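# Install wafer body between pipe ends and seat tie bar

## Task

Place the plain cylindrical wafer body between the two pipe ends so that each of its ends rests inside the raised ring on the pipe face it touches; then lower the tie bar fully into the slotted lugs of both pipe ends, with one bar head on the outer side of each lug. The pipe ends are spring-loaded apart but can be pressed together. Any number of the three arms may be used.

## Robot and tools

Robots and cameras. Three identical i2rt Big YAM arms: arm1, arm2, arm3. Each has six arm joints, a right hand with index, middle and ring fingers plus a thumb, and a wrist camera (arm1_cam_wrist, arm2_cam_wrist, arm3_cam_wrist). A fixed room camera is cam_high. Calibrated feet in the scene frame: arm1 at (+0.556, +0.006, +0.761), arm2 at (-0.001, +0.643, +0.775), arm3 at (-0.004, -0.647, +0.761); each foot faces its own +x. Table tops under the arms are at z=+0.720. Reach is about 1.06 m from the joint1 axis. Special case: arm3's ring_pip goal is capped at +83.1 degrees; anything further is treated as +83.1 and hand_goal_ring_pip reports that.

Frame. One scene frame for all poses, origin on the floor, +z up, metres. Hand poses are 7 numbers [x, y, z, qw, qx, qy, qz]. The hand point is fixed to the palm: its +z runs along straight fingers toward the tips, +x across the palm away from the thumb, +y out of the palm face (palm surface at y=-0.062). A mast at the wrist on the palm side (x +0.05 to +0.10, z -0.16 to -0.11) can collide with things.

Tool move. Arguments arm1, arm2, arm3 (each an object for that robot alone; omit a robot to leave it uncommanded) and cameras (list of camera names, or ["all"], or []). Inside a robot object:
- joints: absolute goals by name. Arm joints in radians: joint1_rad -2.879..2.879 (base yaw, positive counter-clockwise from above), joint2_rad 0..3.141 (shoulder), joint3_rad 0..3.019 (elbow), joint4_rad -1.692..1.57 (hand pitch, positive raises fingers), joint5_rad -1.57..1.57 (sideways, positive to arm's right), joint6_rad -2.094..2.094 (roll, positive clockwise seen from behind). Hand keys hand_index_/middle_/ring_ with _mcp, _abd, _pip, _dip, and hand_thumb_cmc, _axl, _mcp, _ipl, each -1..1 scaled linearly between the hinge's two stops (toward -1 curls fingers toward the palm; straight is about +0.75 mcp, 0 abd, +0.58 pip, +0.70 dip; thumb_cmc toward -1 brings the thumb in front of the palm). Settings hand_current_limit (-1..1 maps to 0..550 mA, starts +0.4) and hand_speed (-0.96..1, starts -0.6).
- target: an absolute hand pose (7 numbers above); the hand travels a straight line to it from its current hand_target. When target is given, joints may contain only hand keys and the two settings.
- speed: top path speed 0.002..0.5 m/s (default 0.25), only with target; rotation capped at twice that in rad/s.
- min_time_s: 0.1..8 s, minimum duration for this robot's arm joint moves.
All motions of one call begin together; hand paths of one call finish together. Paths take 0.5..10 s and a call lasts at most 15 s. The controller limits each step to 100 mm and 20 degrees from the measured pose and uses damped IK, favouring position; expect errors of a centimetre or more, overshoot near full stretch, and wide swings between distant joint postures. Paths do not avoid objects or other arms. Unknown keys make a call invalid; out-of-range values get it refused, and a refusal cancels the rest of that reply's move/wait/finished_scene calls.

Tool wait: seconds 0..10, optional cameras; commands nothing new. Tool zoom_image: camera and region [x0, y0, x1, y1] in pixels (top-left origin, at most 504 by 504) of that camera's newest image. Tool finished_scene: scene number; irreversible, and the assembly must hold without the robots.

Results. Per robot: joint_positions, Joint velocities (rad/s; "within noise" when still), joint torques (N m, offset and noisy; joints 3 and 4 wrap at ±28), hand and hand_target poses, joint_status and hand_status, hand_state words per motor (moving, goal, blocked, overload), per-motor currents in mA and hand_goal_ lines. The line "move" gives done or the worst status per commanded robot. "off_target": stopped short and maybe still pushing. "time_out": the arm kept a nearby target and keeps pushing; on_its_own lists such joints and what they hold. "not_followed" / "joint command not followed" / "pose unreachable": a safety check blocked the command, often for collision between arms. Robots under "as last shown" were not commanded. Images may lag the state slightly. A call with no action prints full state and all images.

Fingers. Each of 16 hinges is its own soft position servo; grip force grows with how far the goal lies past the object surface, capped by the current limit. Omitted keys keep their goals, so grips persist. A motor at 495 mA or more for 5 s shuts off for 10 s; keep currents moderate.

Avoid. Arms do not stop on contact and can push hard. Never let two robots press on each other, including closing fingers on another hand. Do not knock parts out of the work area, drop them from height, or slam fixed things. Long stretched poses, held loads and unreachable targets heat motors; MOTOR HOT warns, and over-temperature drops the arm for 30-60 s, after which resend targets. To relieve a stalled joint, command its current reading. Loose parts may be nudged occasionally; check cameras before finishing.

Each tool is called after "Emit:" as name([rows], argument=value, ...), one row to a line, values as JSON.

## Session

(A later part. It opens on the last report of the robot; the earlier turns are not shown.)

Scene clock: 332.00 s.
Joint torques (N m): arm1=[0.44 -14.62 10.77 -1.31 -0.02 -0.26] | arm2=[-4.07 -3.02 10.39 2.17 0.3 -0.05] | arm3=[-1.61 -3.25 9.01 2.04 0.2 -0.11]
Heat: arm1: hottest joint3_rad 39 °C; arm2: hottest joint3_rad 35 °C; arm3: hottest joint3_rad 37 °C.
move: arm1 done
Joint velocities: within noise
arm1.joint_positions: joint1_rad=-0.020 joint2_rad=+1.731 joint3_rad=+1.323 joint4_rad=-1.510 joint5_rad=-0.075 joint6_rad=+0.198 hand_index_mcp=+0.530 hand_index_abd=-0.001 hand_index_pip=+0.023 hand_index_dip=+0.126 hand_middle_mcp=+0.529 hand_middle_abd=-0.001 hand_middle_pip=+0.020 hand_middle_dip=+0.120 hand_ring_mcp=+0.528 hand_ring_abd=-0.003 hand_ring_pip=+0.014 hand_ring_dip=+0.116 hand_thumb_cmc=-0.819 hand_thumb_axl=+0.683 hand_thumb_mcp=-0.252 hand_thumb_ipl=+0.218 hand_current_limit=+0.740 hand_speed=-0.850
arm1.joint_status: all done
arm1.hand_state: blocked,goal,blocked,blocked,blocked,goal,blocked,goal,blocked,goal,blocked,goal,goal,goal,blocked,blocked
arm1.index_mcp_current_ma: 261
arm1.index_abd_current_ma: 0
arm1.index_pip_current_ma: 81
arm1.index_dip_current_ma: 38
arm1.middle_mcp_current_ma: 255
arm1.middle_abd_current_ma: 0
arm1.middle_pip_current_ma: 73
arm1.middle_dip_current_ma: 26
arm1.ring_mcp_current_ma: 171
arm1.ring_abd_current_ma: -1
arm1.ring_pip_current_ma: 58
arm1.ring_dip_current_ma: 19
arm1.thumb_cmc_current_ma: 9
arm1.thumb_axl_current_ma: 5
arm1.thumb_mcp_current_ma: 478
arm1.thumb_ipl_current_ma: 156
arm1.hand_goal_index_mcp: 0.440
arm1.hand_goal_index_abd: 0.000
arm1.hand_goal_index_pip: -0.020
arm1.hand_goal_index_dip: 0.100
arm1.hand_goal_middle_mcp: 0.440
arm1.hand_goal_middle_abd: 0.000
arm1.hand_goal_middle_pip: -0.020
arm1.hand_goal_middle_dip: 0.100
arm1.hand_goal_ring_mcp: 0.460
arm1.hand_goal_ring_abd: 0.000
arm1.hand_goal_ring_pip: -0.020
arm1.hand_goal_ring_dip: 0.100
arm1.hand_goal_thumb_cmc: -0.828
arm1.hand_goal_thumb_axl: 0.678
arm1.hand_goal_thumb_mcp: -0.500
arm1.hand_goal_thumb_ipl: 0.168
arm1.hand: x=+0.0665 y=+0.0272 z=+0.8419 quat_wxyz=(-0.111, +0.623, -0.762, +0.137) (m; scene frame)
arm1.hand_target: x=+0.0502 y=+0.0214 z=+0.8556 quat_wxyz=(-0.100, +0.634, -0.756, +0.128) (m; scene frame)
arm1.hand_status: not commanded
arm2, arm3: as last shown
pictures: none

Emit:
move(arm1={"joints": {"joint3_rad": 1.295}, "min_time_s": 0.5})

Emit:
move(arm1={"joints": {"joint3_rad": 1.354}, "min_time_s": 0.5}, cameras=["arm1_cam_wrist", "cam_high"])

Emit:
zoom_image(camera="arm1_cam_wrist", region=[420, 120, 620, 320])

Emit:
zoom_image(camera="cam_high", region=[400, 235, 500, 310])

Scene clock: 336.13 s.
Joint torques (N m): arm1=[0.44 -14.45 7.46 -1.21 -0.02 -0.25] | arm2=[-4.07 -3.14 10.4 2.14 0.29 -0.05] | arm3=[-1.2 -3.02 9.14 1.92 0.24 -0.11]
Heat: arm1: hottest joint3_rad 39 °C; arm2: hottest joint3_rad 35 °C; arm3: hottest joint3_rad 37 °C.
move: arm1 done
Joint velocities: within noise
arm1.joint_positions: joint1_rad=-0.020 joint2_rad=+1.731 joint3_rad=+1.289 joint4_rad=-1.512 joint5_rad=-0.075 joint6_rad=+0.198 hand_index_mcp=+0.530 hand_index_abd=-0.001 hand_index_pip=+0.023 hand_index_dip=+0.126 hand_middle_mcp=+0.529 hand_middle_abd=-0.001 hand_middle_pip=+0.020 hand_middle_dip=+0.120 hand_ring_mcp=+0.528 hand_ring_abd=-0.003 hand_ring_pip=+0.014 hand_ring_dip=+0.116 hand_thumb_cmc=-0.819 hand_thumb_axl=+0.683 hand_thumb_mcp=-0.252 hand_thumb_ipl=+0.218 hand_current_limit=+0.740 hand_speed=-0.850
arm1.joint_status: all done
arm1.hand_state: blocked,goal,blocked,blocked,blocked,goal,blocked,goal,blocked,goal,blocked,goal,goal,goal,blocked,blocked
arm1.index_mcp_current_ma: 261
arm1.index_abd_current_ma: 0
arm1.index_pip_current_ma: 81
arm1.index_dip_current_ma: 38
arm1.middle_mcp_current_ma: 255
arm1.middle_abd_current_ma: 0
arm1.middle_pip_current_ma: 73
arm1.middle_dip_current_ma: 26
arm1.ring_mcp_current_ma: 171
arm1.ring_abd_current_ma: -1
arm1.ring_pip_current_ma: 58
arm1.ring_dip_current_ma: 19
arm1.thumb_cmc_current_ma: 9
arm1.thumb_axl_current_ma: 5
arm1.thumb_mcp_current_ma: 478
arm1.thumb_ipl_current_ma: 156
arm1.hand_goal_index_mcp: 0.440
arm1.hand_goal_index_abd: 0.000
arm1.hand_goal_index_pip: -0.020
arm1.hand_goal_index_dip: 0.100
arm1.hand_goal_middle_mcp: 0.440
arm1.hand_goal_middle_abd: 0.000
arm1.hand_goal_middle_pip: -0.020
arm1.hand_goal_middle_dip: 0.100
arm1.hand_goal_ring_mcp: 0.460
arm1.hand_goal_ring_abd: 0.000
arm1.hand_goal_ring_pip: -0.020
arm1.hand_goal_ring_dip: 0.100
arm1.hand_goal_thumb_cmc: -0.828
arm1.hand_goal_thumb_axl: 0.678
arm1.hand_goal_thumb_mcp: -0.500
arm1.hand_goal_thumb_ipl: 0.168
arm1.hand: x=+0.0813 y=+0.0274 z=+0.8305 quat_wxyz=(-0.125, +0.621, -0.760, +0.148) (m; scene frame)
arm1.hand_target: x=+0.0812 y=+0.0220 z=+0.8301 quat_wxyz=(-0.129, +0.628, -0.752, +0.151) (m; scene frame)
arm1.hand_status: not commanded
arm2, arm3: as last shown
pictures: none

Scene clock: 337.07 s.
Joint torques (N m): arm1=[0.38 -14.62 10.47 -1.21 -0.02 -0.25] | arm2=[-4.07 -3.08 10.4 2.13 0.29 -0.04] | arm3=[-1.03 -3.6 9.09 2 0.21 -0.11]
Heat: arm1: hottest joint3_rad 39 °C; arm2: hottest joint3_rad 35 °C; arm3: hottest joint3_rad 37 °C.
move: arm1 done
Joint velocities: within noise
arm1.joint_positions: joint1_rad=-0.020 joint2_rad=+1.731 joint3_rad=+1.309 joint4_rad=-1.512 joint5_rad=-0.075 joint6_rad=+0.198 hand_index_mcp=+0.530 hand_index_abd=-0.001 hand_index_pip=+0.023 hand_index_dip=+0.126 hand_middle_mcp=+0.529 hand_middle_abd=-0.001 hand_middle_pip=+0.020 hand_middle_dip=+0.120 hand_ring_mcp=+0.528 hand_ring_abd=-0.003 hand_ring_pip=+0.014 hand_ring_dip=+0.116 hand_thumb_cmc=-0.819 hand_thumb_axl=+0.683 hand_thumb_mcp=-0.252 hand_thumb_ipl=+0.218 hand_current_limit=+0.740 hand_speed=-0.850
arm1.joint_status: all done
arm1.hand_state: blocked,goal,blocked,blocked,blocked,goal,blocked,goal,blocked,goal,blocked,goal,goal,goal,blocked,blocked
arm1.index_mcp_current_ma: 261
arm1.index_abd_current_ma: 0
arm1.index_pip_current_ma: 81
arm1.index_dip_current_ma: 38
arm1.middle_mcp_current_ma: 255
arm1.middle_abd_current_ma: 0
arm1.middle_pip_current_ma: 73
arm1.middle_dip_current_ma: 26
arm1.ring_mcp_current_ma: 171
arm1.ring_abd_current_ma: -1
arm1.ring_pip_current_ma: 58
arm1.ring_dip_current_ma: 19
arm1.thumb_cmc_current_ma: 9
arm1.thumb_axl_current_ma: 5
arm1.thumb_mcp_current_ma: 479
arm1.thumb_ipl_current_ma: 156
arm1.hand_goal_index_mcp: 0.440
arm1.hand_goal_index_abd: 0.000
arm1.hand_goal_index_pip: -0.020
arm1.hand_goal_index_dip: 0.100
arm1.hand_goal_middle_mcp: 0.440
arm1.hand_goal_middle_abd: 0.000
arm1.hand_goal_middle_pip: -0.020
arm1.hand_goal_middle_dip: 0.100
arm1.hand_goal_ring_mcp: 0.460
arm1.hand_goal_ring_abd: 0.000
arm1.hand_goal_ring_pip: -0.020
arm1.hand_goal_ring_dip: 0.100
arm1.hand_goal_thumb_cmc: -0.828
arm1.hand_goal_thumb_axl: 0.678
arm1.hand_goal_thumb_mcp: -0.500
arm1.hand_goal_thumb_ipl: 0.168
arm1.hand: x=+0.0727 y=+0.0273 z=+0.8371 quat_wxyz=(-0.117, +0.622, -0.761, +0.142) (m; scene frame)
arm1.hand_target: x=+0.0566 y=+0.0215 z=+0.8500 quat_wxyz=(-0.106, +0.633, -0.756, +0.133) (m; scene frame)
arm1.hand_status: not commanded
arm2, arm3: as last shown
pictures: arm1_cam_wrist, cam_high

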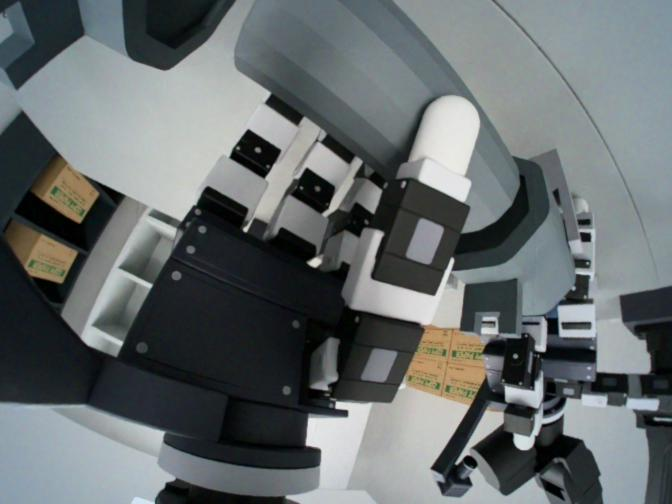

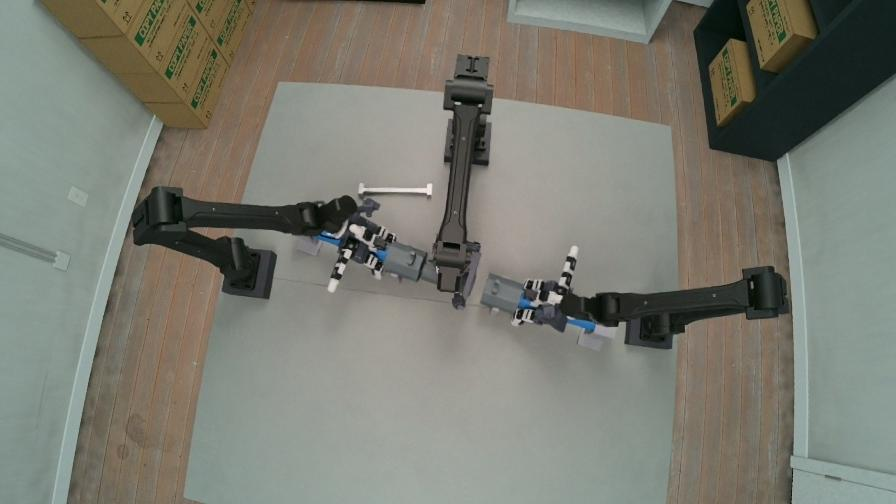

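Scaled by 2.520 from the camera's 672x504 image, which has a finer 960x720 frame.

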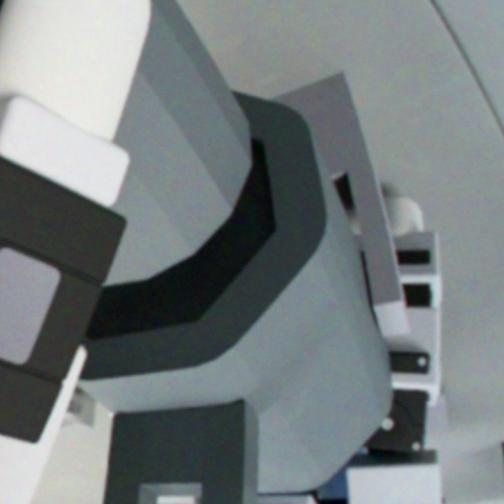

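Scaled by 5.040 from the camera's 896x504 image, which has a finer 1280x720 frame.

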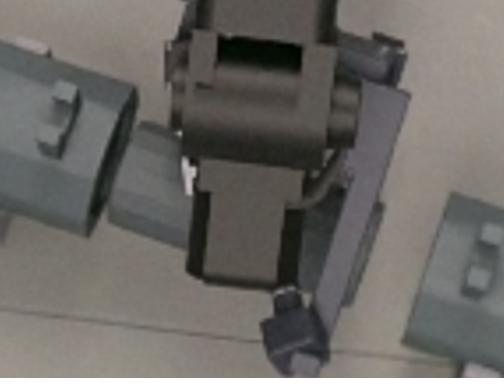

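Emit:
move(arm2={"target": [0.0773, 0.1300, 0.908, 0.4200, 0.9009, -0.0989, -0.0461], "speed": 0.05}, arm3={"target": [0.0478, -0.1551, 0.908, 0.0461, 0.0989, 0.9009, 0.4200], "speed": 0.05}, cameras=["arm1_cam_wrist", "cam_high"])

Emit:
zoom_image(camera="arm1_cam_wrist", region=[420, 120, 620, 320])

Emit:
zoom_image(camera="cam_high", region=[400, 235, 500, 310])

Scene clock: 339.50 s.
Joint torques (N m): arm1=[0.38 -14.45 10.56 -1.25 -0.01 -0.25] | arm2=[-4.31 -2.96 10.81 2.33 0.25 -0.06] | arm3=[-1.08 -2.96 9.39 2.13 0.25 -0.01]
Heat: arm1: hottest joint3_rad 39 °C; arm2: hottest joint3_rad 35 °C; arm3: hottest joint3_rad 37 °C.
move: arm2 off_target; arm3 off_target
Joint velocities: within noise
arm1: as last shown
arm2.joint_positions: joint1_rad=+0.398 joint2_rad=+1.429 joint3_rad=+0.606 joint4_rad=+0.007 joint5_rad=+0.469 joint6_rad=+0.430 hand_index_mcp=+1.000 hand_index_abd=+0.169 hand_index_pip=+0.997 hand_index_dip=+0.997 hand_middle_mcp=-0.998 hand_middle_abd=+0.001 hand_middle_pip=+0.001 hand_middle_dip=+0.696 hand_ring_mcp=+1.000 hand_ring_abd=-0.161 hand_ring_pip=+0.997 hand_ring_dip=+0.997 hand_thumb_cmc=+0.721 hand_thumb_axl=+0.677 hand_thumb_mcp=+0.224 hand_thumb_ipl=+0.168 hand_current_limit=+0.400 hand_speed=-0.600
arm2.joint_status: not commanded
arm2.hand_state: goal,goal,goal,goal,goal,goal,goal,goal,goal,goal,goal,goal,goal,goal,goal,goal
arm2.index_mcp_current_ma: 0
arm2.index_abd_current_ma: -1
arm2.index_pip_current_ma: -10
arm2.index_dip_current_ma: -10
arm2.middle_mcp_current_ma: 7
arm2.middle_abd_current_ma: 2
arm2.middle_pip_current_ma: 4
arm2.middle_dip_current_ma: 0
arm2.ring_mcp_current_ma: 0
arm2.ring_abd_current_ma: 27
arm2.ring_pip_current_ma: -8
arm2.ring_dip_current_ma: -9
arm2.thumb_cmc_current_ma: 23
arm2.thumb_axl_current_ma: -2
arm2.thumb_mcp_current_ma: -7
arm2.thumb_ipl_current_ma: -1
arm2.hand_goal_index_mcp: 1.000
arm2.hand_goal_index_abd: 0.170
arm2.hand_goal_index_pip: 1.000
arm2.hand_goal_index_dip: 1.000
arm2.hand_goal_middle_mcp: -1.000
arm2.hand_goal_middle_abd: 0.000
arm2.hand_goal_middle_pip: 0.000
arm2.hand_goal_middle_dip: 0.696
arm2.hand_goal_ring_mcp: 1.000
arm2.hand_goal_ring_abd: -0.170
arm2.hand_goal_ring_pip: 1.000
arm2.hand_goal_ring_dip: 1.000
arm2.hand_goal_thumb_cmc: 0.714
arm2.hand_goal_thumb_axl: 0.678
arm2.hand_goal_thumb_mcp: 0.226
arm2.hand_goal_thumb_ipl: 0.168
arm2.hand: x=+0.0825 y=+0.1500 z=+0.9111 quat_wxyz=(+0.418, +0.903, -0.087, -0.045) (m; scene frame)
arm2.hand_target: x=+0.0769 y=+0.1315 z=+0.9081 quat_wxyz=(+0.420, +0.901, -0.099, -0.046) (m; scene frame)
arm2.hand_status: off_target (0.021 m and 1.4 deg from the pose sent, 0.029 m and 1.2 deg at the start)
arm3.joint_positions: joint1_rad=+0.097 joint2_rad=+1.264 joint3_rad=+0.481 joint4_rad=+0.066 joint5_rad=+0.192 joint6_rad=+0.173 hand_index_mcp=+1.000 hand_index_abd=+0.169 hand_index_pip=+0.997 hand_index_dip=+0.997 hand_middle_mcp=-0.997 hand_middle_abd=+0.001 hand_middle_pip=+0.002 hand_middle_dip=+0.696 hand_ring_mcp=+1.000 hand_ring_abd=-0.165 hand_ring_pip=+0.997 hand_ring_dip=+0.997 hand_thumb_cmc=+0.721 hand_thumb_axl=+0.677 hand_thumb_mcp=+0.224 hand_thumb_ipl=+0.168 hand_current_limit=+0.400 hand_speed=-0.600
arm3.joint_status: not commanded
arm3.hand_state: goal,goal,goal,goal,goal,goal,goal,goal,goal,goal,goal,goal,goal,goal,goal,goal
arm3.index_mcp_current_ma: 0
arm3.index_abd_current_ma: 0
arm3.index_pip_current_ma: 0
arm3.index_dip_current_ma: 0
arm3.middle_mcp_current_ma: 0
arm3.middle_abd_current_ma: 0
arm3.middle_pip_current_ma: 0
arm3.middle_dip_current_ma: 0
arm3.ring_mcp_current_ma: 0
arm3.ring_abd_current_ma: 1
arm3.ring_pip_current_ma: 0
arm3.ring_dip_current_ma: 0
arm3.thumb_cmc_current_ma: 2
arm3.thumb_axl_current_ma: 0
arm3.thumb_mcp_current_ma: 0
arm3.thumb_ipl_current_ma: 0
arm3.hand_goal_index_mcp: 1.000
arm3.hand_goal_index_abd: 0.170
arm3.hand_goal_index_pip: 1.000
arm3.hand_goal_index_dip: 1.000
arm3.hand_goal_middle_mcp: -1.000
arm3.hand_goal_middle_abd: 0.000
arm3.hand_goal_middle_pip: 0.000
arm3.hand_goal_middle_dip: 0.696
arm3.hand_goal_ring_mcp: 1.000
arm3.hand_goal_ring_abd: -0.170
arm3.hand_goal_ring_pip: 1.000
arm3.hand_goal_ring_dip: 1.000
arm3.hand_goal_thumb_cmc: 0.714
arm3.hand_goal_thumb_axl: 0.678
arm3.hand_goal_thumb_mcp: 0.226
arm3.hand_goal_thumb_ipl: 0.168
arm3.hand: x=+0.0390 y=-0.1699 z=+0.9108 quat_wxyz=(+0.042, +0.092, +0.901, +0.422) (m; scene frame)
arm3.hand_target: x=+0.0478 y=-0.1564 z=+0.9081 quat_wxyz=(+0.046, +0.099, +0.901, +0.420) (m; scene frame)
arm3.hand_status: off_target (0.017 m and 1.0 deg from the pose sent, 0.033 m and 0.8 deg at the start)
pictures: arm1_cam_wrist, cam_high

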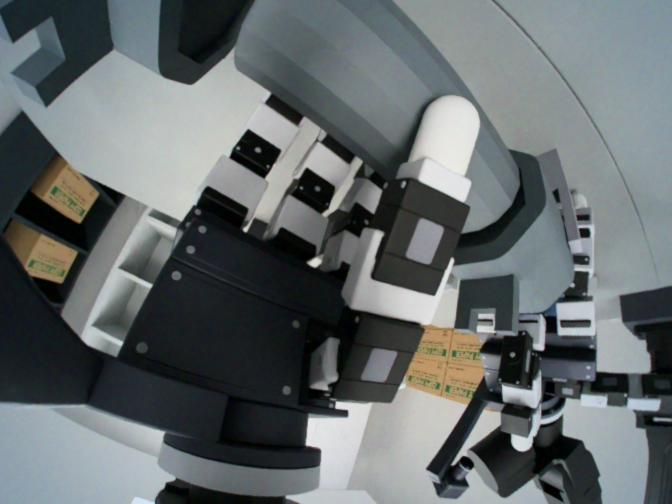

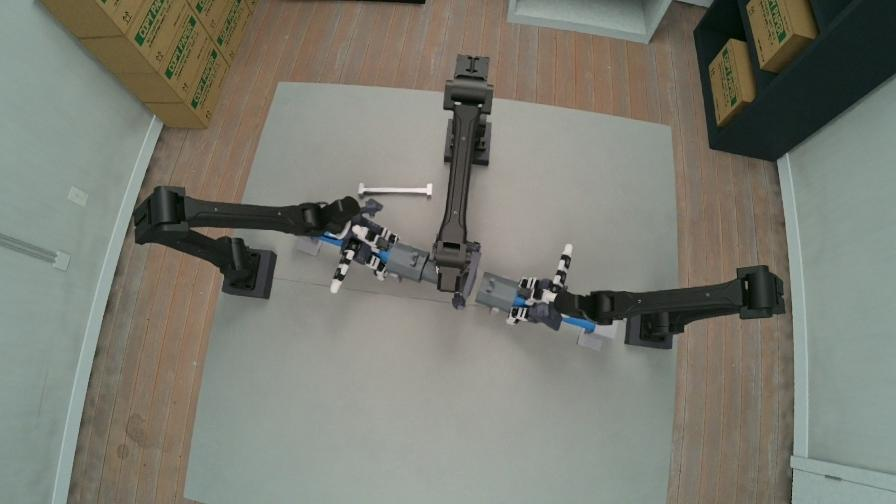

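Scaled by 2.520 from the camera's 672x504 image, which has a finer 960x720 frame.

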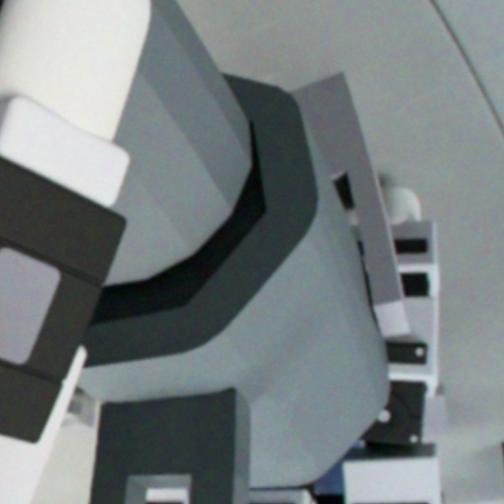

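Scaled by 5.040 from the camera's 896x504 image, which has a finer 1280x720 frame.

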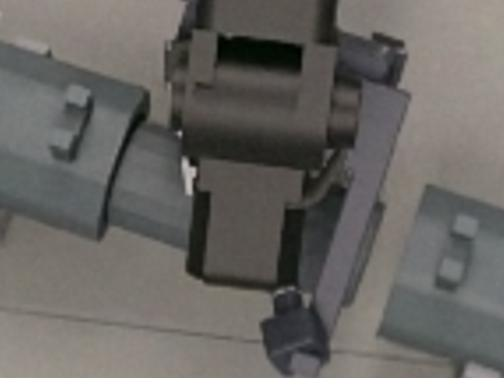

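Emit:
zoom_image(camera="cam_high", region=[408, 245, 448, 290])

Emit:
zoom_image(camera="cam_high", region=[455, 260, 495, 305])

Emit:
zoom_image(camera="arm1_cam_wrist", region=[460, 130, 560, 240])

Scaled by 11.200 from the camera's 896x504 image, which has a finer 1280x720 frame.

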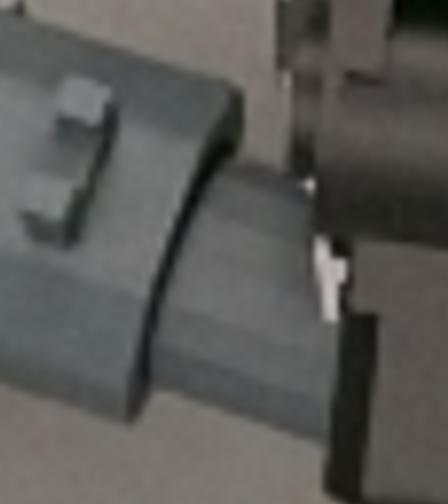

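Scaled by 11.200 from the camera's 896x504 image, which has a finer 1280x720 frame.

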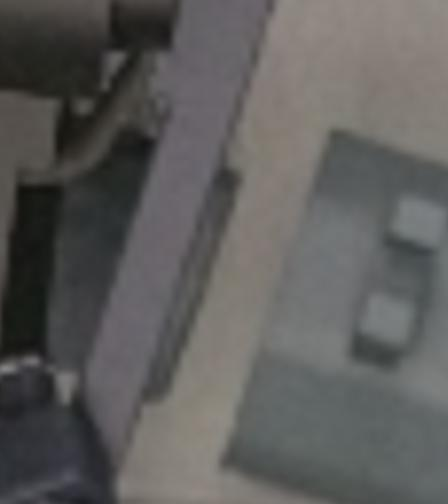

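Scaled by 4.582 from the camera's 672x504 image, which has a finer 960x720 frame.

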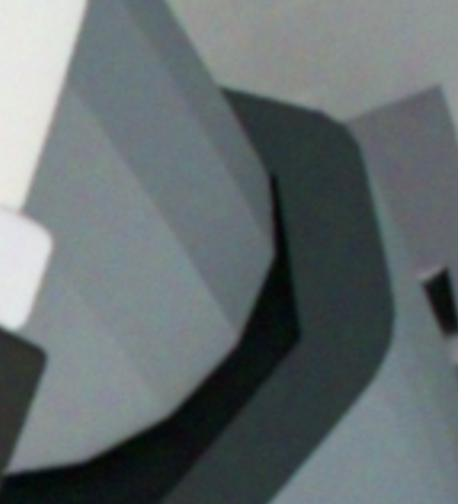

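Emit:
move(arm1={"joints": {"joint3_rad": 1.370, "joint4_rad": -1.545}, "min_time_s": 0.5}, cameras=["arm1_cam_wrist", "cam_high"])

Emit:
zoom_image(camera="arm1_cam_wrist", region=[440, 130, 570, 270])

Emit:
zoom_image(camera="cam_high", region=[408, 245, 448, 290])

Scene clock: 356.37 s.
Joint torques (N m): arm1=[0.26 -14.45 10.81 -1.42 -0.02 -0.25] | arm2=[-4.37 -2.9 10.81 2.33 0.25 -0.05] | arm3=[-1.32 -3.08 9.77 1.99 0.21 -0.06]
Heat: arm1: hottest joint3_rad 40 °C; arm2: hottest joint3_rad 36 °C; arm3: hottest joint3_rad 38 °C.
move: arm1 done
Joint velocities: within noise
arm1.joint_positions: joint1_rad=-0.020 joint2_rad=+1.731 joint3_rad=+1.322 joint4_rad=-1.532 joint5_rad=-0.075 joint6_rad=+0.198 hand_index_mcp=+0.530 hand_index_abd=-0.001 hand_index_pip=+0.023 hand_index_dip=+0.126 hand_middle_mcp=+0.529 hand_middle_abd=-0.001 hand_middle_pip=+0.020 hand_middle_dip=+0.120 hand_ring_mcp=+0.528 hand_ring_abd=-0.003 hand_ring_pip=+0.014 hand_ring_dip=+0.116 hand_thumb_cmc=-0.819 hand_thumb_axl=+0.683 hand_thumb_mcp=-0.252 hand_thumb_ipl=+0.218 hand_current_limit=+0.740 hand_speed=-0.850
arm1.joint_status: all done
arm1.hand_state: blocked,goal,blocked,blocked,blocked,goal,blocked,goal,blocked,goal,blocked,goal,goal,goal,blocked,blocked
arm1.index_mcp_current_ma: 261
arm1.index_abd_current_ma: 0
arm1.index_pip_current_ma: 81
arm1.index_dip_current_ma: 38
arm1.middle_mcp_current_ma: 255
arm1.middle_abd_current_ma: 0
arm1.middle_pip_current_ma: 73
arm1.middle_dip_current_ma: 26
arm1.ring_mcp_current_ma: 171
arm1.ring_abd_current_ma: -1
arm1.ring_pip_current_ma: 58
arm1.ring_dip_current_ma: 19
arm1.thumb_cmc_current_ma: 9
arm1.thumb_axl_current_ma: 5
arm1.thumb_mcp_current_ma: 478
arm1.thumb_ipl_current_ma: 156
arm1.hand_goal_index_mcp: 0.440
arm1.hand_goal_index_abd: 0.000
arm1.hand_goal_index_pip: -0.020
arm1.hand_goal_index_dip: 0.100
arm1.hand_goal_middle_mcp: 0.440
arm1.hand_goal_middle_abd: 0.000
arm1.hand_goal_middle_pip: -0.020
arm1.hand_goal_middle_dip: 0.100
arm1.hand_goal_ring_mcp: 0.460
arm1.hand_goal_ring_abd: 0.000
arm1.hand_goal_ring_pip: -0.020
arm1.hand_goal_ring_dip: 0.100
arm1.hand_goal_thumb_cmc: -0.828
arm1.hand_goal_thumb_axl: 0.678
arm1.hand_goal_thumb_mcp: -0.500
arm1.hand_goal_thumb_ipl: 0.168
arm1.hand: x=+0.0725 y=+0.0273 z=+0.8418 quat_wxyz=(-0.119, +0.622, -0.761, +0.144) (m; scene frame)
arm1.hand_target: x=+0.0562 y=+0.0215 z=+0.8556 quat_wxyz=(-0.109, +0.632, -0.755, +0.135) (m; scene frame)
arm1.hand_status: not commanded
arm2, arm3: as last shown
pictures: arm1_cam_wrist, cam_high

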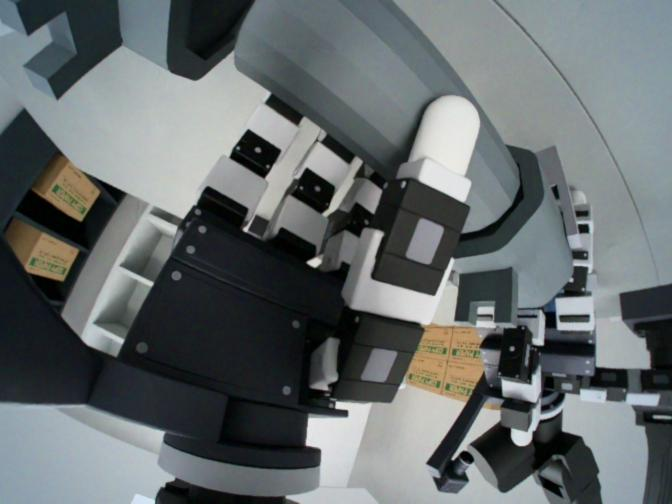

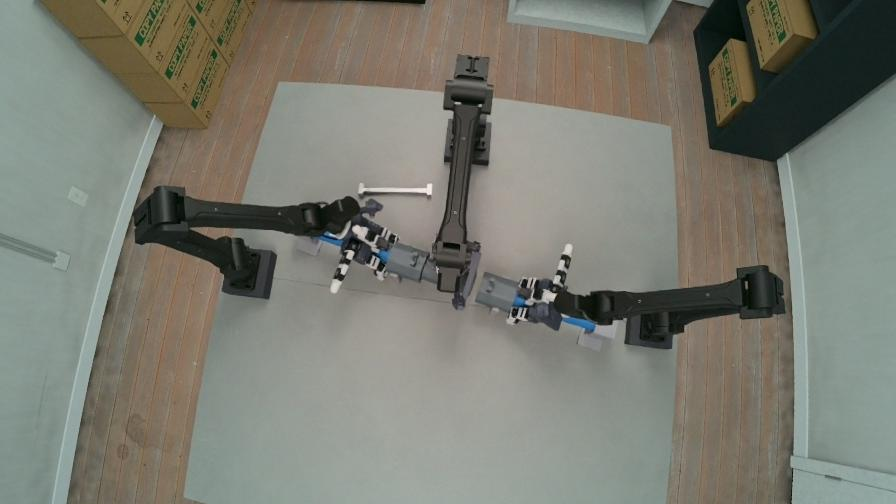

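Scaled by 3.600 from the camera's 672x504 image, which has a finer 960x720 frame.

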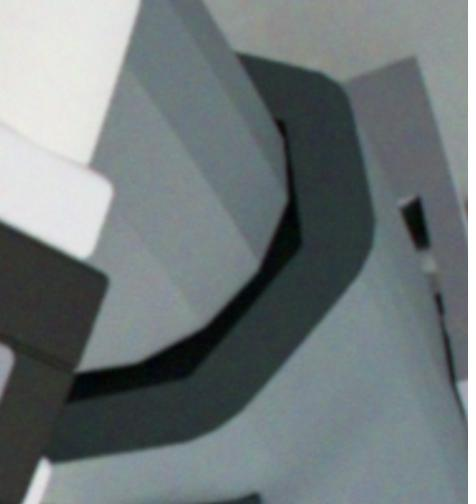

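Scaled by 11.200 from the camera's 896x504 image, which has a finer 1280x720 frame.

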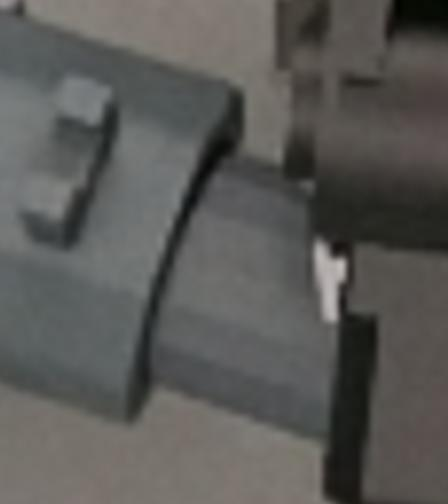

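Emit:
move(arm2={"target": [0.0749, 0.1193, 0.908, 0.4200, 0.9009, -0.0989, -0.0461], "speed": 0.04}, arm3={"target": [0.0478, -0.1551, 0.908, 0.0461, 0.0989, 0.9009, 0.4200], "speed": 0.05}, cameras=["arm1_cam_wrist", "cam_high"])

Emit:
zoom_image(camera="arm1_cam_wrist", region=[440, 130, 570, 270])

Emit:
zoom_image(camera="cam_high", region=[408, 245, 448, 290])

Scene clock: 359.17 s.
Joint torques (N m): arm1=[0.15 -14.62 10.8 -1.33 -0.03 -0.22] | arm2=[-4.72 -2.67 11.33 2.5 0.19 -0.07] | arm3=[-1.55 -3.25 9.55 2.11 0.24 -0.11]
Heat: arm1: hottest joint3_rad 40 °C; arm2: hottest joint3_rad 36 °C; arm3: hottest joint3_rad 38 °C.
move: arm2 off_target; arm3 off_target
Joint velocities: within noise
arm1: as last shown
arm1.joint_positions: joint1_rad=-0.016 joint2_rad=+1.731 joint3_rad=+1.322 joint4_rad=-1.533 joint5_rad=-0.075 joint6_rad=+0.196 hand_index_mcp=+0.530 hand_index_abd=-0.001 hand_index_pip=+0.023 hand_index_dip=+0.126 hand_middle_mcp=+0.529 hand_middle_abd=-0.001 hand_middle_pip=+0.020 hand_middle_dip=+0.120 hand_ring_mcp=+0.528 hand_ring_abd=-0.003 hand_ring_pip=+0.014 hand_ring_dip=+0.117 hand_thumb_cmc=-0.819 hand_thumb_axl=+0.683 hand_thumb_mcp=-0.252 hand_thumb_ipl=+0.218 hand_current_limit=+0.740 hand_speed=-0.850
arm1.ring_dip_current_ma: 20
arm1.hand: x=+0.0728 y=+0.0253 z=+0.8418 quat_wxyz=(-0.120, +0.624, -0.759, +0.144) (m; scene frame)
arm2.joint_positions: joint1_rad=+0.386 joint2_rad=+1.443 joint3_rad=+0.621 joint4_rad=+0.007 joint5_rad=+0.460 joint6_rad=+0.418 hand_index_mcp=+1.000 hand_index_abd=+0.169 hand_index_pip=+0.997 hand_index_dip=+0.997 hand_middle_mcp=-0.998 hand_middle_abd=+0.001 hand_middle_pip=+0.001 hand_middle_dip=+0.696 hand_ring_mcp=+1.000 hand_ring_abd=-0.161 hand_ring_pip=+0.997 hand_ring_dip=+0.997 hand_thumb_cmc=+0.721 hand_thumb_axl=+0.677 hand_thumb_mcp=+0.224 hand_thumb_ipl=+0.168 hand_current_limit=+0.400 hand_speed=-0.600
arm2.joint_status: not commanded
arm2.hand_state: goal,goal,goal,goal,goal,goal,goal,goal,goal,goal,goal,goal,goal,goal,goal,goal
arm2.index_mcp_current_ma: 0
arm2.index_abd_current_ma: -1
arm2.index_pip_current_ma: -10
arm2.index_dip_current_ma: -10
arm2.middle_mcp_current_ma: 7
arm2.middle_abd_current_ma: 2
arm2.middle_pip_current_ma: 4
arm2.middle_dip_current_ma: 0
arm2.ring_mcp_current_ma: 0
arm2.ring_abd_current_ma: 28
arm2.ring_pip_current_ma: -8
arm2.ring_dip_current_ma: -9
arm2.thumb_cmc_current_ma: 23
arm2.thumb_axl_current_ma: -2
arm2.thumb_mcp_current_ma: -7
arm2.thumb_ipl_current_ma: -1
arm2.hand_goal_index_mcp: 1.000
arm2.hand_goal_index_abd: 0.170
arm2.hand_goal_index_pip: 1.000
arm2.hand_goal_index_dip: 1.000
arm2.hand_goal_middle_mcp: -1.000
arm2.hand_goal_middle_abd: 0.000
arm2.hand_goal_middle_pip: 0.000
arm2.hand_goal_middle_dip: 0.696
arm2.hand_goal_ring_mcp: 1.000
arm2.hand_goal_ring_abd: -0.170
arm2.hand_goal_ring_pip: 1.000
arm2.hand_goal_ring_dip: 1.000
arm2.hand_goal_thumb_cmc: 0.714
arm2.hand_goal_thumb_axl: 0.678
arm2.hand_goal_thumb_mcp: 0.226
arm2.hand_goal_thumb_ipl: 0.168
arm2.hand: x=+0.0815 y=+0.1429 z=+0.9111 quat_wxyz=(+0.417, +0.904, -0.086, -0.045) (m; scene frame)
arm2.hand_target: x=+0.0744 y=+0.1214 z=+0.9081 quat_wxyz=(+0.420, +0.901, -0.099, -0.046) (m; scene frame)
arm2.hand_status: off_target (0.025 m and 1.6 deg from the pose sent, 0.032 m and 1.4 deg at the start)
arm3.joint_positions: joint1_rad=+0.097 joint2_rad=+1.264 joint3_rad=+0.481 joint4_rad=+0.066 joint5_rad=+0.192 joint6_rad=+0.173 hand_index_mcp=+1.000 hand_index_abd=+0.169 hand_index_pip=+0.997 hand_index_dip=+0.997 hand_middle_mcp=-0.997 hand_middle_abd=+0.001 hand_middle_pip=+0.002 hand_middle_dip=+0.696 hand_ring_mcp=+1.000 hand_ring_abd=-0.165 hand_ring_pip=+0.997 hand_ring_dip=+0.997 hand_thumb_cmc=+0.721 hand_thumb_axl=+0.677 hand_thumb_mcp=+0.224 hand_thumb_ipl=+0.168 hand_current_limit=+0.400 hand_speed=-0.600
arm3.joint_status: not commanded
arm3.hand_state: goal,goal,goal,goal,goal,goal,goal,goal,goal,goal,goal,goal,goal,goal,goal,goal
arm3.index_mcp_current_ma: 0
arm3.index_abd_current_ma: 0
arm3.index_pip_current_ma: 0
arm3.index_dip_current_ma: 0
arm3.middle_mcp_current_ma: 0
arm3.middle_abd_current_ma: 0
arm3.middle_pip_current_ma: 0
arm3.middle_dip_current_ma: 0
arm3.ring_mcp_current_ma: 0
arm3.ring_abd_current_ma: 1
arm3.ring_pip_current_ma: 0
arm3.ring_dip_current_ma: 0
arm3.thumb_cmc_current_ma: 2
arm3.thumb_axl_current_ma: 0
arm3.thumb_mcp_current_ma: 0
arm3.thumb_ipl_current_ma: 0
arm3.hand_goal_index_mcp: 1.000
arm3.hand_goal_index_abd: 0.170
arm3.hand_goal_index_pip: 1.000
arm3.hand_goal_index_dip: 1.000
arm3.hand_goal_middle_mcp: -1.000
arm3.hand_goal_middle_abd: 0.000
arm3.hand_goal_middle_pip: 0.000
arm3.hand_goal_middle_dip: 0.696
arm3.hand_goal_ring_mcp: 1.000
arm3.hand_goal_ring_abd: -0.170
arm3.hand_goal_ring_pip: 1.000
arm3.hand_goal_ring_dip: 1.000
arm3.hand_goal_thumb_cmc: 0.714
arm3.hand_goal_thumb_axl: 0.678
arm3.hand_goal_thumb_mcp: 0.226
arm3.hand_goal_thumb_ipl: 0.168
arm3.hand: x=+0.0390 y=-0.1699 z=+0.9108 quat_wxyz=(+0.042, +0.092, +0.901, +0.422) (m; scene frame)
arm3.hand_target: x=+0.0478 y=-0.1564 z=+0.9081 quat_wxyz=(+0.046, +0.099, +0.901, +0.420) (m; scene frame)
arm3.hand_status: off_target (0.017 m and 1.0 deg from the pose sent, 0.017 m and 1.0 deg at the start)
pictures: arm1_cam_wrist, cam_high

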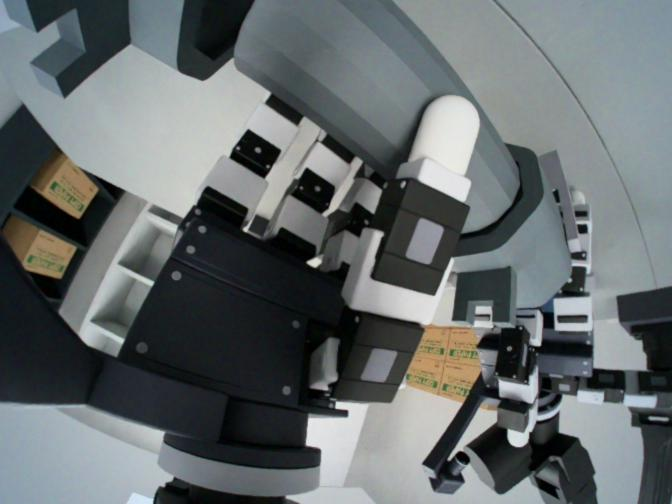

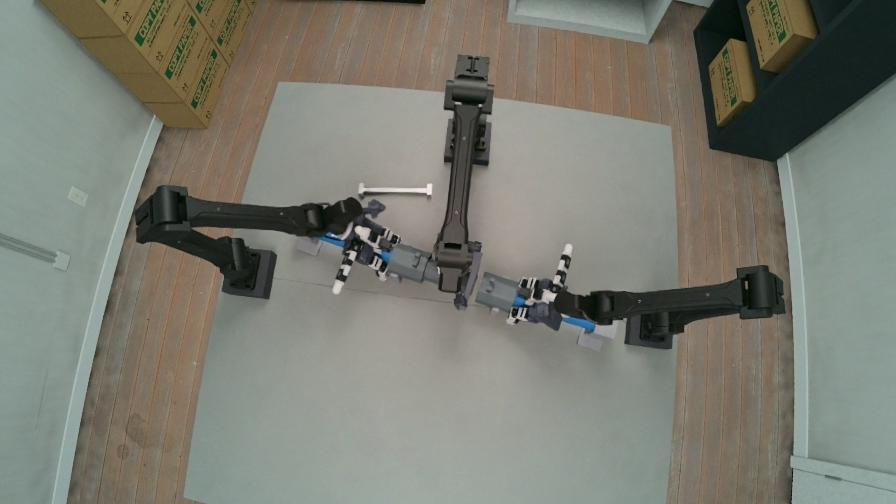

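Scaled by 3.600 from the camera's 672x504 image, which has a finer 960x720 frame.

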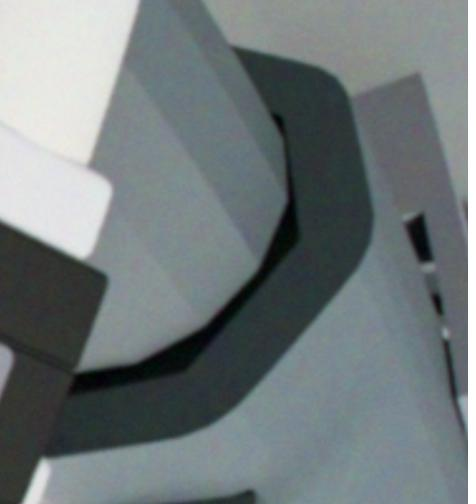

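Scaled by 11.200 from the camera's 896x504 image, which has a finer 1280x720 frame.

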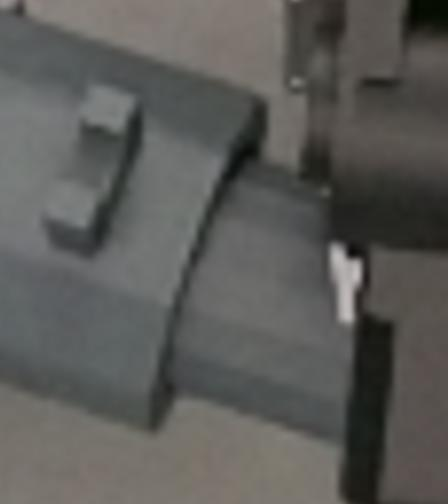

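Emit:
zoom_image(camera="arm1_cam_wrist", region=[130, 0, 330, 120])

Emit:
zoom_image(camera="cam_high", region=[455, 260, 495, 305])

Scaled by 2.520 from the camera's 672x504 image, which has a finer 960x720 frame.

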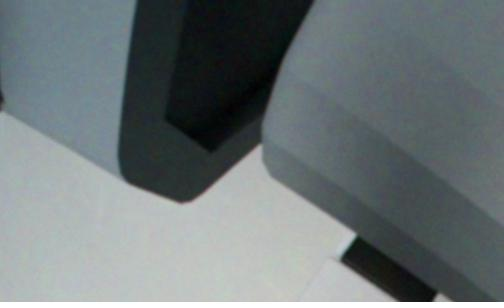

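Scaled by 11.200 from the camera's 896x504 image, which has a finer 1280x720 frame.

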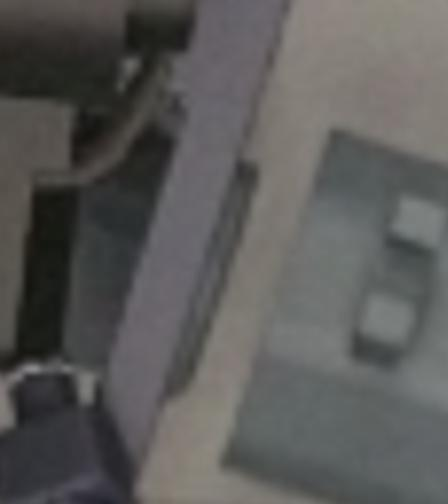

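Emit:
move(arm3={"target": [0.0521, -0.1356, 0.908, 0.0461, 0.0989, 0.9009, 0.4200], "speed": 0.05}, cameras=["arm1_cam_wrist", "cam_high"])

Emit:
zoom_image(camera="arm1_cam_wrist", region=[130, 0, 330, 120])

Emit:
zoom_image(camera="cam_high", region=[400, 235, 500, 310])

Scene clock: 362.83 s.
Joint torques (N m): arm1=[0.03 -14.51 10.82 -1.32 -0.02 -0.22] | arm2=[-4.78 -2.67 11.34 2.51 0.18 -0.07] | arm3=[-1.49 -3.02 10.18 2.41 0.25 0]
Heat: arm1: hottest joint3_rad 41 °C; arm2: hottest joint3_rad 36 °C; arm3: hottest joint3_rad 38 °C.
move: arm3 off_target
Joint velocities: within noise
arm1, arm2: as last shown
arm3.joint_positions: joint1_rad=+0.084 joint2_rad=+1.307 joint3_rad=+0.520 joint4_rad=+0.067 joint5_rad=+0.179 joint6_rad=+0.159 hand_index_mcp=+1.000 hand_index_abd=+0.169 hand_index_pip=+0.997 hand_index_dip=+0.997 hand_middle_mcp=-0.997 hand_middle_abd=+0.001 hand_middle_pip=+0.002 hand_middle_dip=+0.696 hand_ring_mcp=+1.000 hand_ring_abd=-0.161 hand_ring_pip=+0.997 hand_ring_dip=+0.997 hand_thumb_cmc=+0.721 hand_thumb_axl=+0.677 hand_thumb_mcp=+0.224 hand_thumb_ipl=+0.168 hand_current_limit=+0.400 hand_speed=-0.600
arm3.joint_status: not commanded
arm3.hand_state: goal,goal,goal,goal,goal,goal,goal,goal,goal,goal,goal,goal,goal,goal,goal,goal
arm3.index_mcp_current_ma: 0
arm3.index_abd_current_ma: 0
arm3.index_pip_current_ma: 0
arm3.index_dip_current_ma: 0
arm3.middle_mcp_current_ma: 0
arm3.middle_abd_current_ma: 0
arm3.middle_pip_current_ma: 0
arm3.middle_dip_current_ma: 0
arm3.ring_mcp_current_ma: 0
arm3.ring_abd_current_ma: 2
arm3.ring_pip_current_ma: 0
arm3.ring_dip_current_ma: 0
arm3.thumb_cmc_current_ma: 2
arm3.thumb_axl_current_ma: 0
arm3.thumb_mcp_current_ma: 0
arm3.thumb_ipl_current_ma: 0
arm3.hand_goal_index_mcp: 1.000
arm3.hand_goal_index_abd: 0.170
arm3.hand_goal_index_pip: 1.000
arm3.hand_goal_index_dip: 1.000
arm3.hand_goal_middle_mcp: -1.000
arm3.hand_goal_middle_abd: 0.000
arm3.hand_goal_middle_pip: 0.000
arm3.hand_goal_middle_dip: 0.696
arm3.hand_goal_ring_mcp: 1.000
arm3.hand_goal_ring_abd: -0.170
arm3.hand_goal_ring_pip: 1.000
arm3.hand_goal_ring_dip: 1.000
arm3.hand_goal_thumb_cmc: 0.714
arm3.hand_goal_thumb_axl: 0.678
arm3.hand_goal_thumb_mcp: 0.226
arm3.hand_goal_thumb_ipl: 0.168
arm3.hand: x=+0.0413 y=-0.1543 z=+0.9109 quat_wxyz=(+0.042, +0.089, +0.902, +0.420) (m; scene frame)
arm3.hand_target: x=+0.0521 y=-0.1374 z=+0.9079 quat_wxyz=(+0.046, +0.099, +0.901, +0.420) (m; scene frame)
arm3.hand_status: off_target (0.022 m and 1.3 deg from the pose sent, 0.037 m and 1.0 deg at the start)
pictures: arm1_cam_wrist, cam_high

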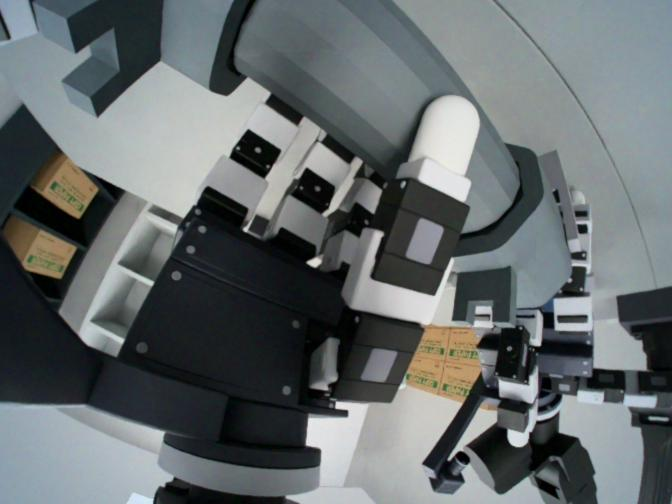

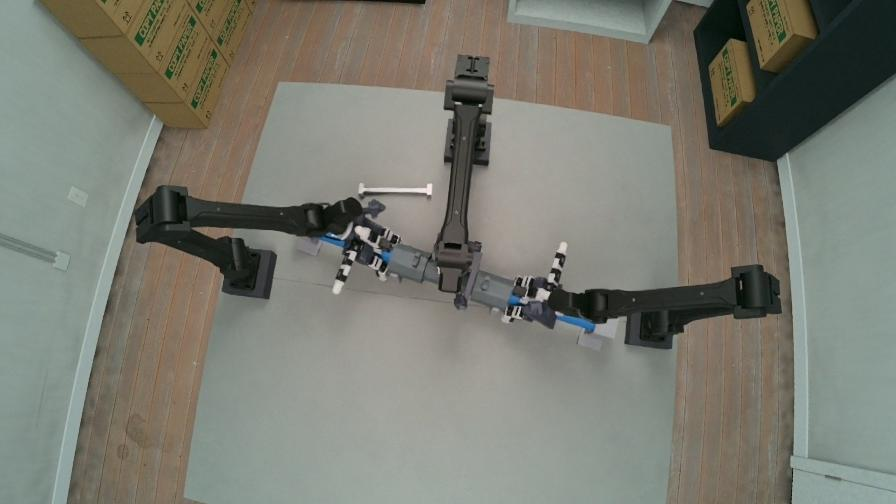

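Scaled by 2.520 from the camera's 672x504 image, which has a finer 960x720 frame.

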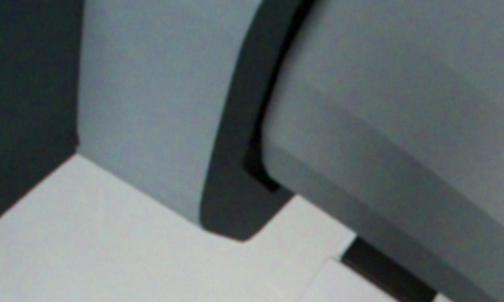

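Scaled by 5.040 from the camera's 896x504 image, which has a finer 1280x720 frame.

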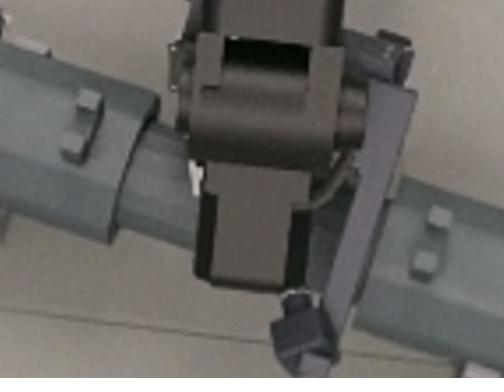

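Emit:
move(arm3={"target": [0.0549, -0.1229, 0.908, 0.0461, 0.0989, 0.9009, 0.4200], "speed": 0.04}, cameras=["arm1_cam_wrist", "cam_high"])

Emit:
zoom_image(camera="arm1_cam_wrist", region=[130, 0, 330, 120])

Emit:
zoom_image(camera="cam_high", region=[400, 235, 500, 310])

Scene clock: 364.80 s.
Joint torques (N m): arm1=[0.03 -14.51 10.78 -1.14 -0.13 -0.23] | arm2=[-4.72 -2.67 11.34 2.5 0.19 -0.07] | arm3=[-1.55 -2.08 10.81 2.58 0.31 -0.01]
Heat: arm1: hottest joint3_rad 41 °C; arm2: hottest joint3_rad 36 °C; arm3: hottest joint3_rad 38 °C.
move: arm3 off_target
Joint velocities: within noise
arm1, arm2: as last shown
arm1.joint_positions: joint1_rad=-0.016 joint2_rad=+1.731 joint3_rad=+1.323 joint4_rad=-1.537 joint5_rad=-0.072 joint6_rad=+0.196 hand_index_mcp=+0.530 hand_index_abd=+0.000 hand_index_pip=+0.023 hand_index_dip=+0.126 hand_middle_mcp=+0.529 hand_middle_abd=-0.001 hand_middle_pip=+0.020 hand_middle_dip=+0.120 hand_ring_mcp=+0.528 hand_ring_abd=-0.003 hand_ring_pip=+0.015 hand_ring_dip=+0.118 hand_thumb_cmc=-0.819 hand_thumb_axl=+0.683 hand_thumb_mcp=-0.252 hand_thumb_ipl=+0.218 hand_current_limit=+0.740 hand_speed=-0.850
arm1.ring_dip_current_ma: 22
arm1.thumb_cmc_current_ma: 8
arm1.thumb_axl_current_ma: 4
arm1.hand: x=+0.0734 y=+0.0258 z=+0.8422 quat_wxyz=(-0.122, +0.624, -0.758, +0.144) (m; scene frame)
arm2.hand_target: x=+0.0743 y=+0.1214 z=+0.9081 quat_wxyz=(+0.420, +0.901, -0.099, -0.046) (m; scene frame)
arm3.joint_positions: joint1_rad=+0.078 joint2_rad=+1.327 joint3_rad=+0.541 joint4_rad=+0.067 joint5_rad=+0.172 joint6_rad=+0.152 hand_index_mcp=+1.000 hand_index_abd=+0.169 hand_index_pip=+0.997 hand_index_dip=+0.997 hand_middle_mcp=-0.997 hand_middle_abd=+0.001 hand_middle_pip=+0.002 hand_middle_dip=+0.696 hand_ring_mcp=+1.000 hand_ring_abd=-0.158 hand_ring_pip=+0.997 hand_ring_dip=+0.997 hand_thumb_cmc=+0.721 hand_thumb_axl=+0.677 hand_thumb_mcp=+0.224 hand_thumb_ipl=+0.168 hand_current_limit=+0.400 hand_speed=-0.600
arm3.joint_status: not commanded
arm3.hand_state: goal,goal,goal,goal,goal,goal,goal,goal,goal,goal,goal,goal,goal,goal,goal,goal
arm3.index_mcp_current_ma: 0
arm3.index_abd_current_ma: 0
arm3.index_pip_current_ma: 0
arm3.index_dip_current_ma: 0
arm3.middle_mcp_current_ma: 0
arm3.middle_abd_current_ma: 0
arm3.middle_pip_current_ma: 0
arm3.middle_dip_current_ma: 0
arm3.ring_mcp_current_ma: 0
arm3.ring_abd_current_ma: 4
arm3.ring_pip_current_ma: 0
arm3.ring_dip_current_ma: 0
arm3.thumb_cmc_current_ma: 2
arm3.thumb_axl_current_ma: 0
arm3.thumb_mcp_current_ma: 0
arm3.thumb_ipl_current_ma: 0
arm3.hand_goal_index_mcp: 1.000
arm3.hand_goal_index_abd: 0.170
arm3.hand_goal_index_pip: 1.000
arm3.hand_goal_index_dip: 1.000
arm3.hand_goal_middle_mcp: -1.000
arm3.hand_goal_middle_abd: 0.000
arm3.hand_goal_middle_pip: 0.000
arm3.hand_goal_middle_dip: 0.696
arm3.hand_goal_ring_mcp: 1.000
arm3.hand_goal_ring_abd: -0.170
arm3.hand_goal_ring_pip: 1.000
arm3.hand_goal_ring_dip: 1.000
arm3.hand_goal_thumb_cmc: 0.714
arm3.hand_goal_thumb_axl: 0.678
arm3.hand_goal_thumb_mcp: 0.226
arm3.hand_goal_thumb_ipl: 0.168
arm3.hand: x=+0.0424 y=-0.1464 z=+0.9112 quat_wxyz=(+0.041, +0.087, +0.903, +0.419) (m; scene frame)
arm3.hand_target: x=+0.0548 y=-0.1254 z=+0.9082 quat_wxyz=(+0.046, +0.099, +0.901, +0.420) (m; scene frame)
arm3.hand_status: off_target (0.027 m and 1.5 deg from the pose sent, 0.034 m and 1.3 deg at the start)
pictures: arm1_cam_wrist, cam_high

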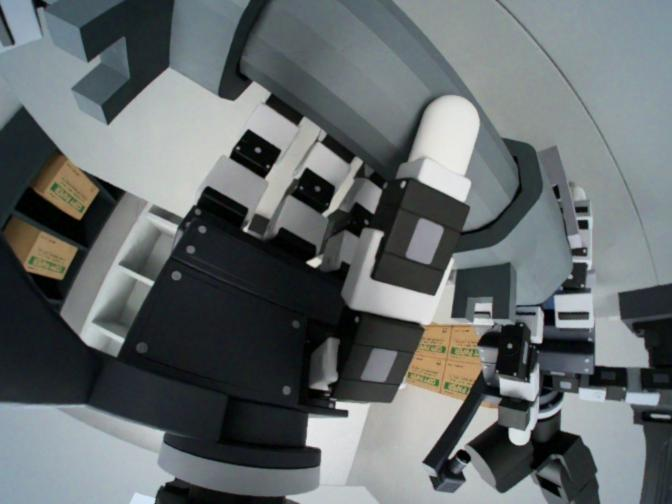

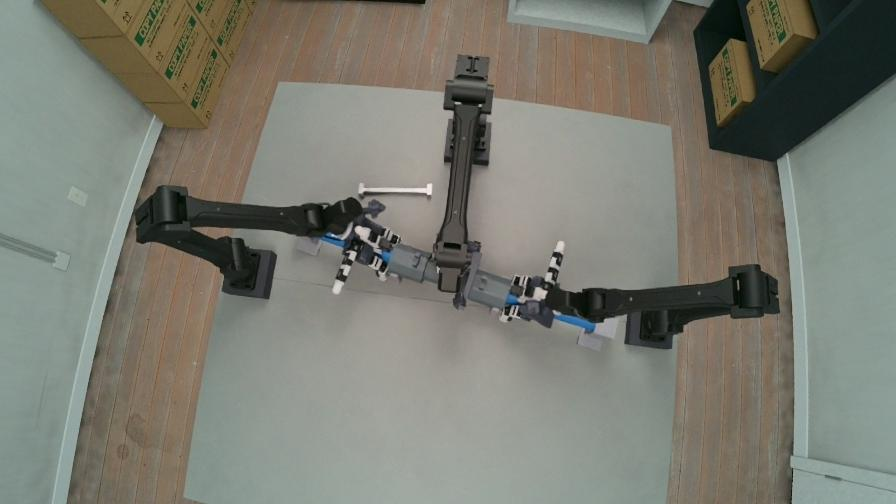

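Scaled by 2.520 from the camera's 672x504 image, which has a finer 960x720 frame.

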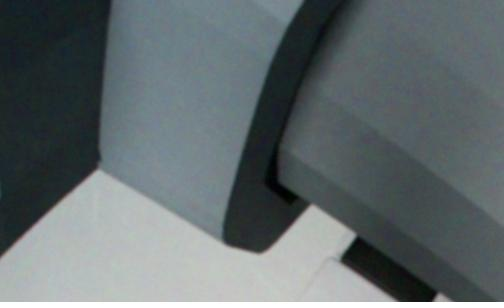

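Scaled by 5.040 from the camera's 896x504 image, which has a finer 1280x720 frame.

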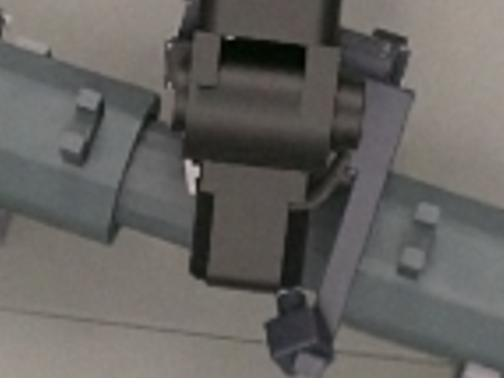

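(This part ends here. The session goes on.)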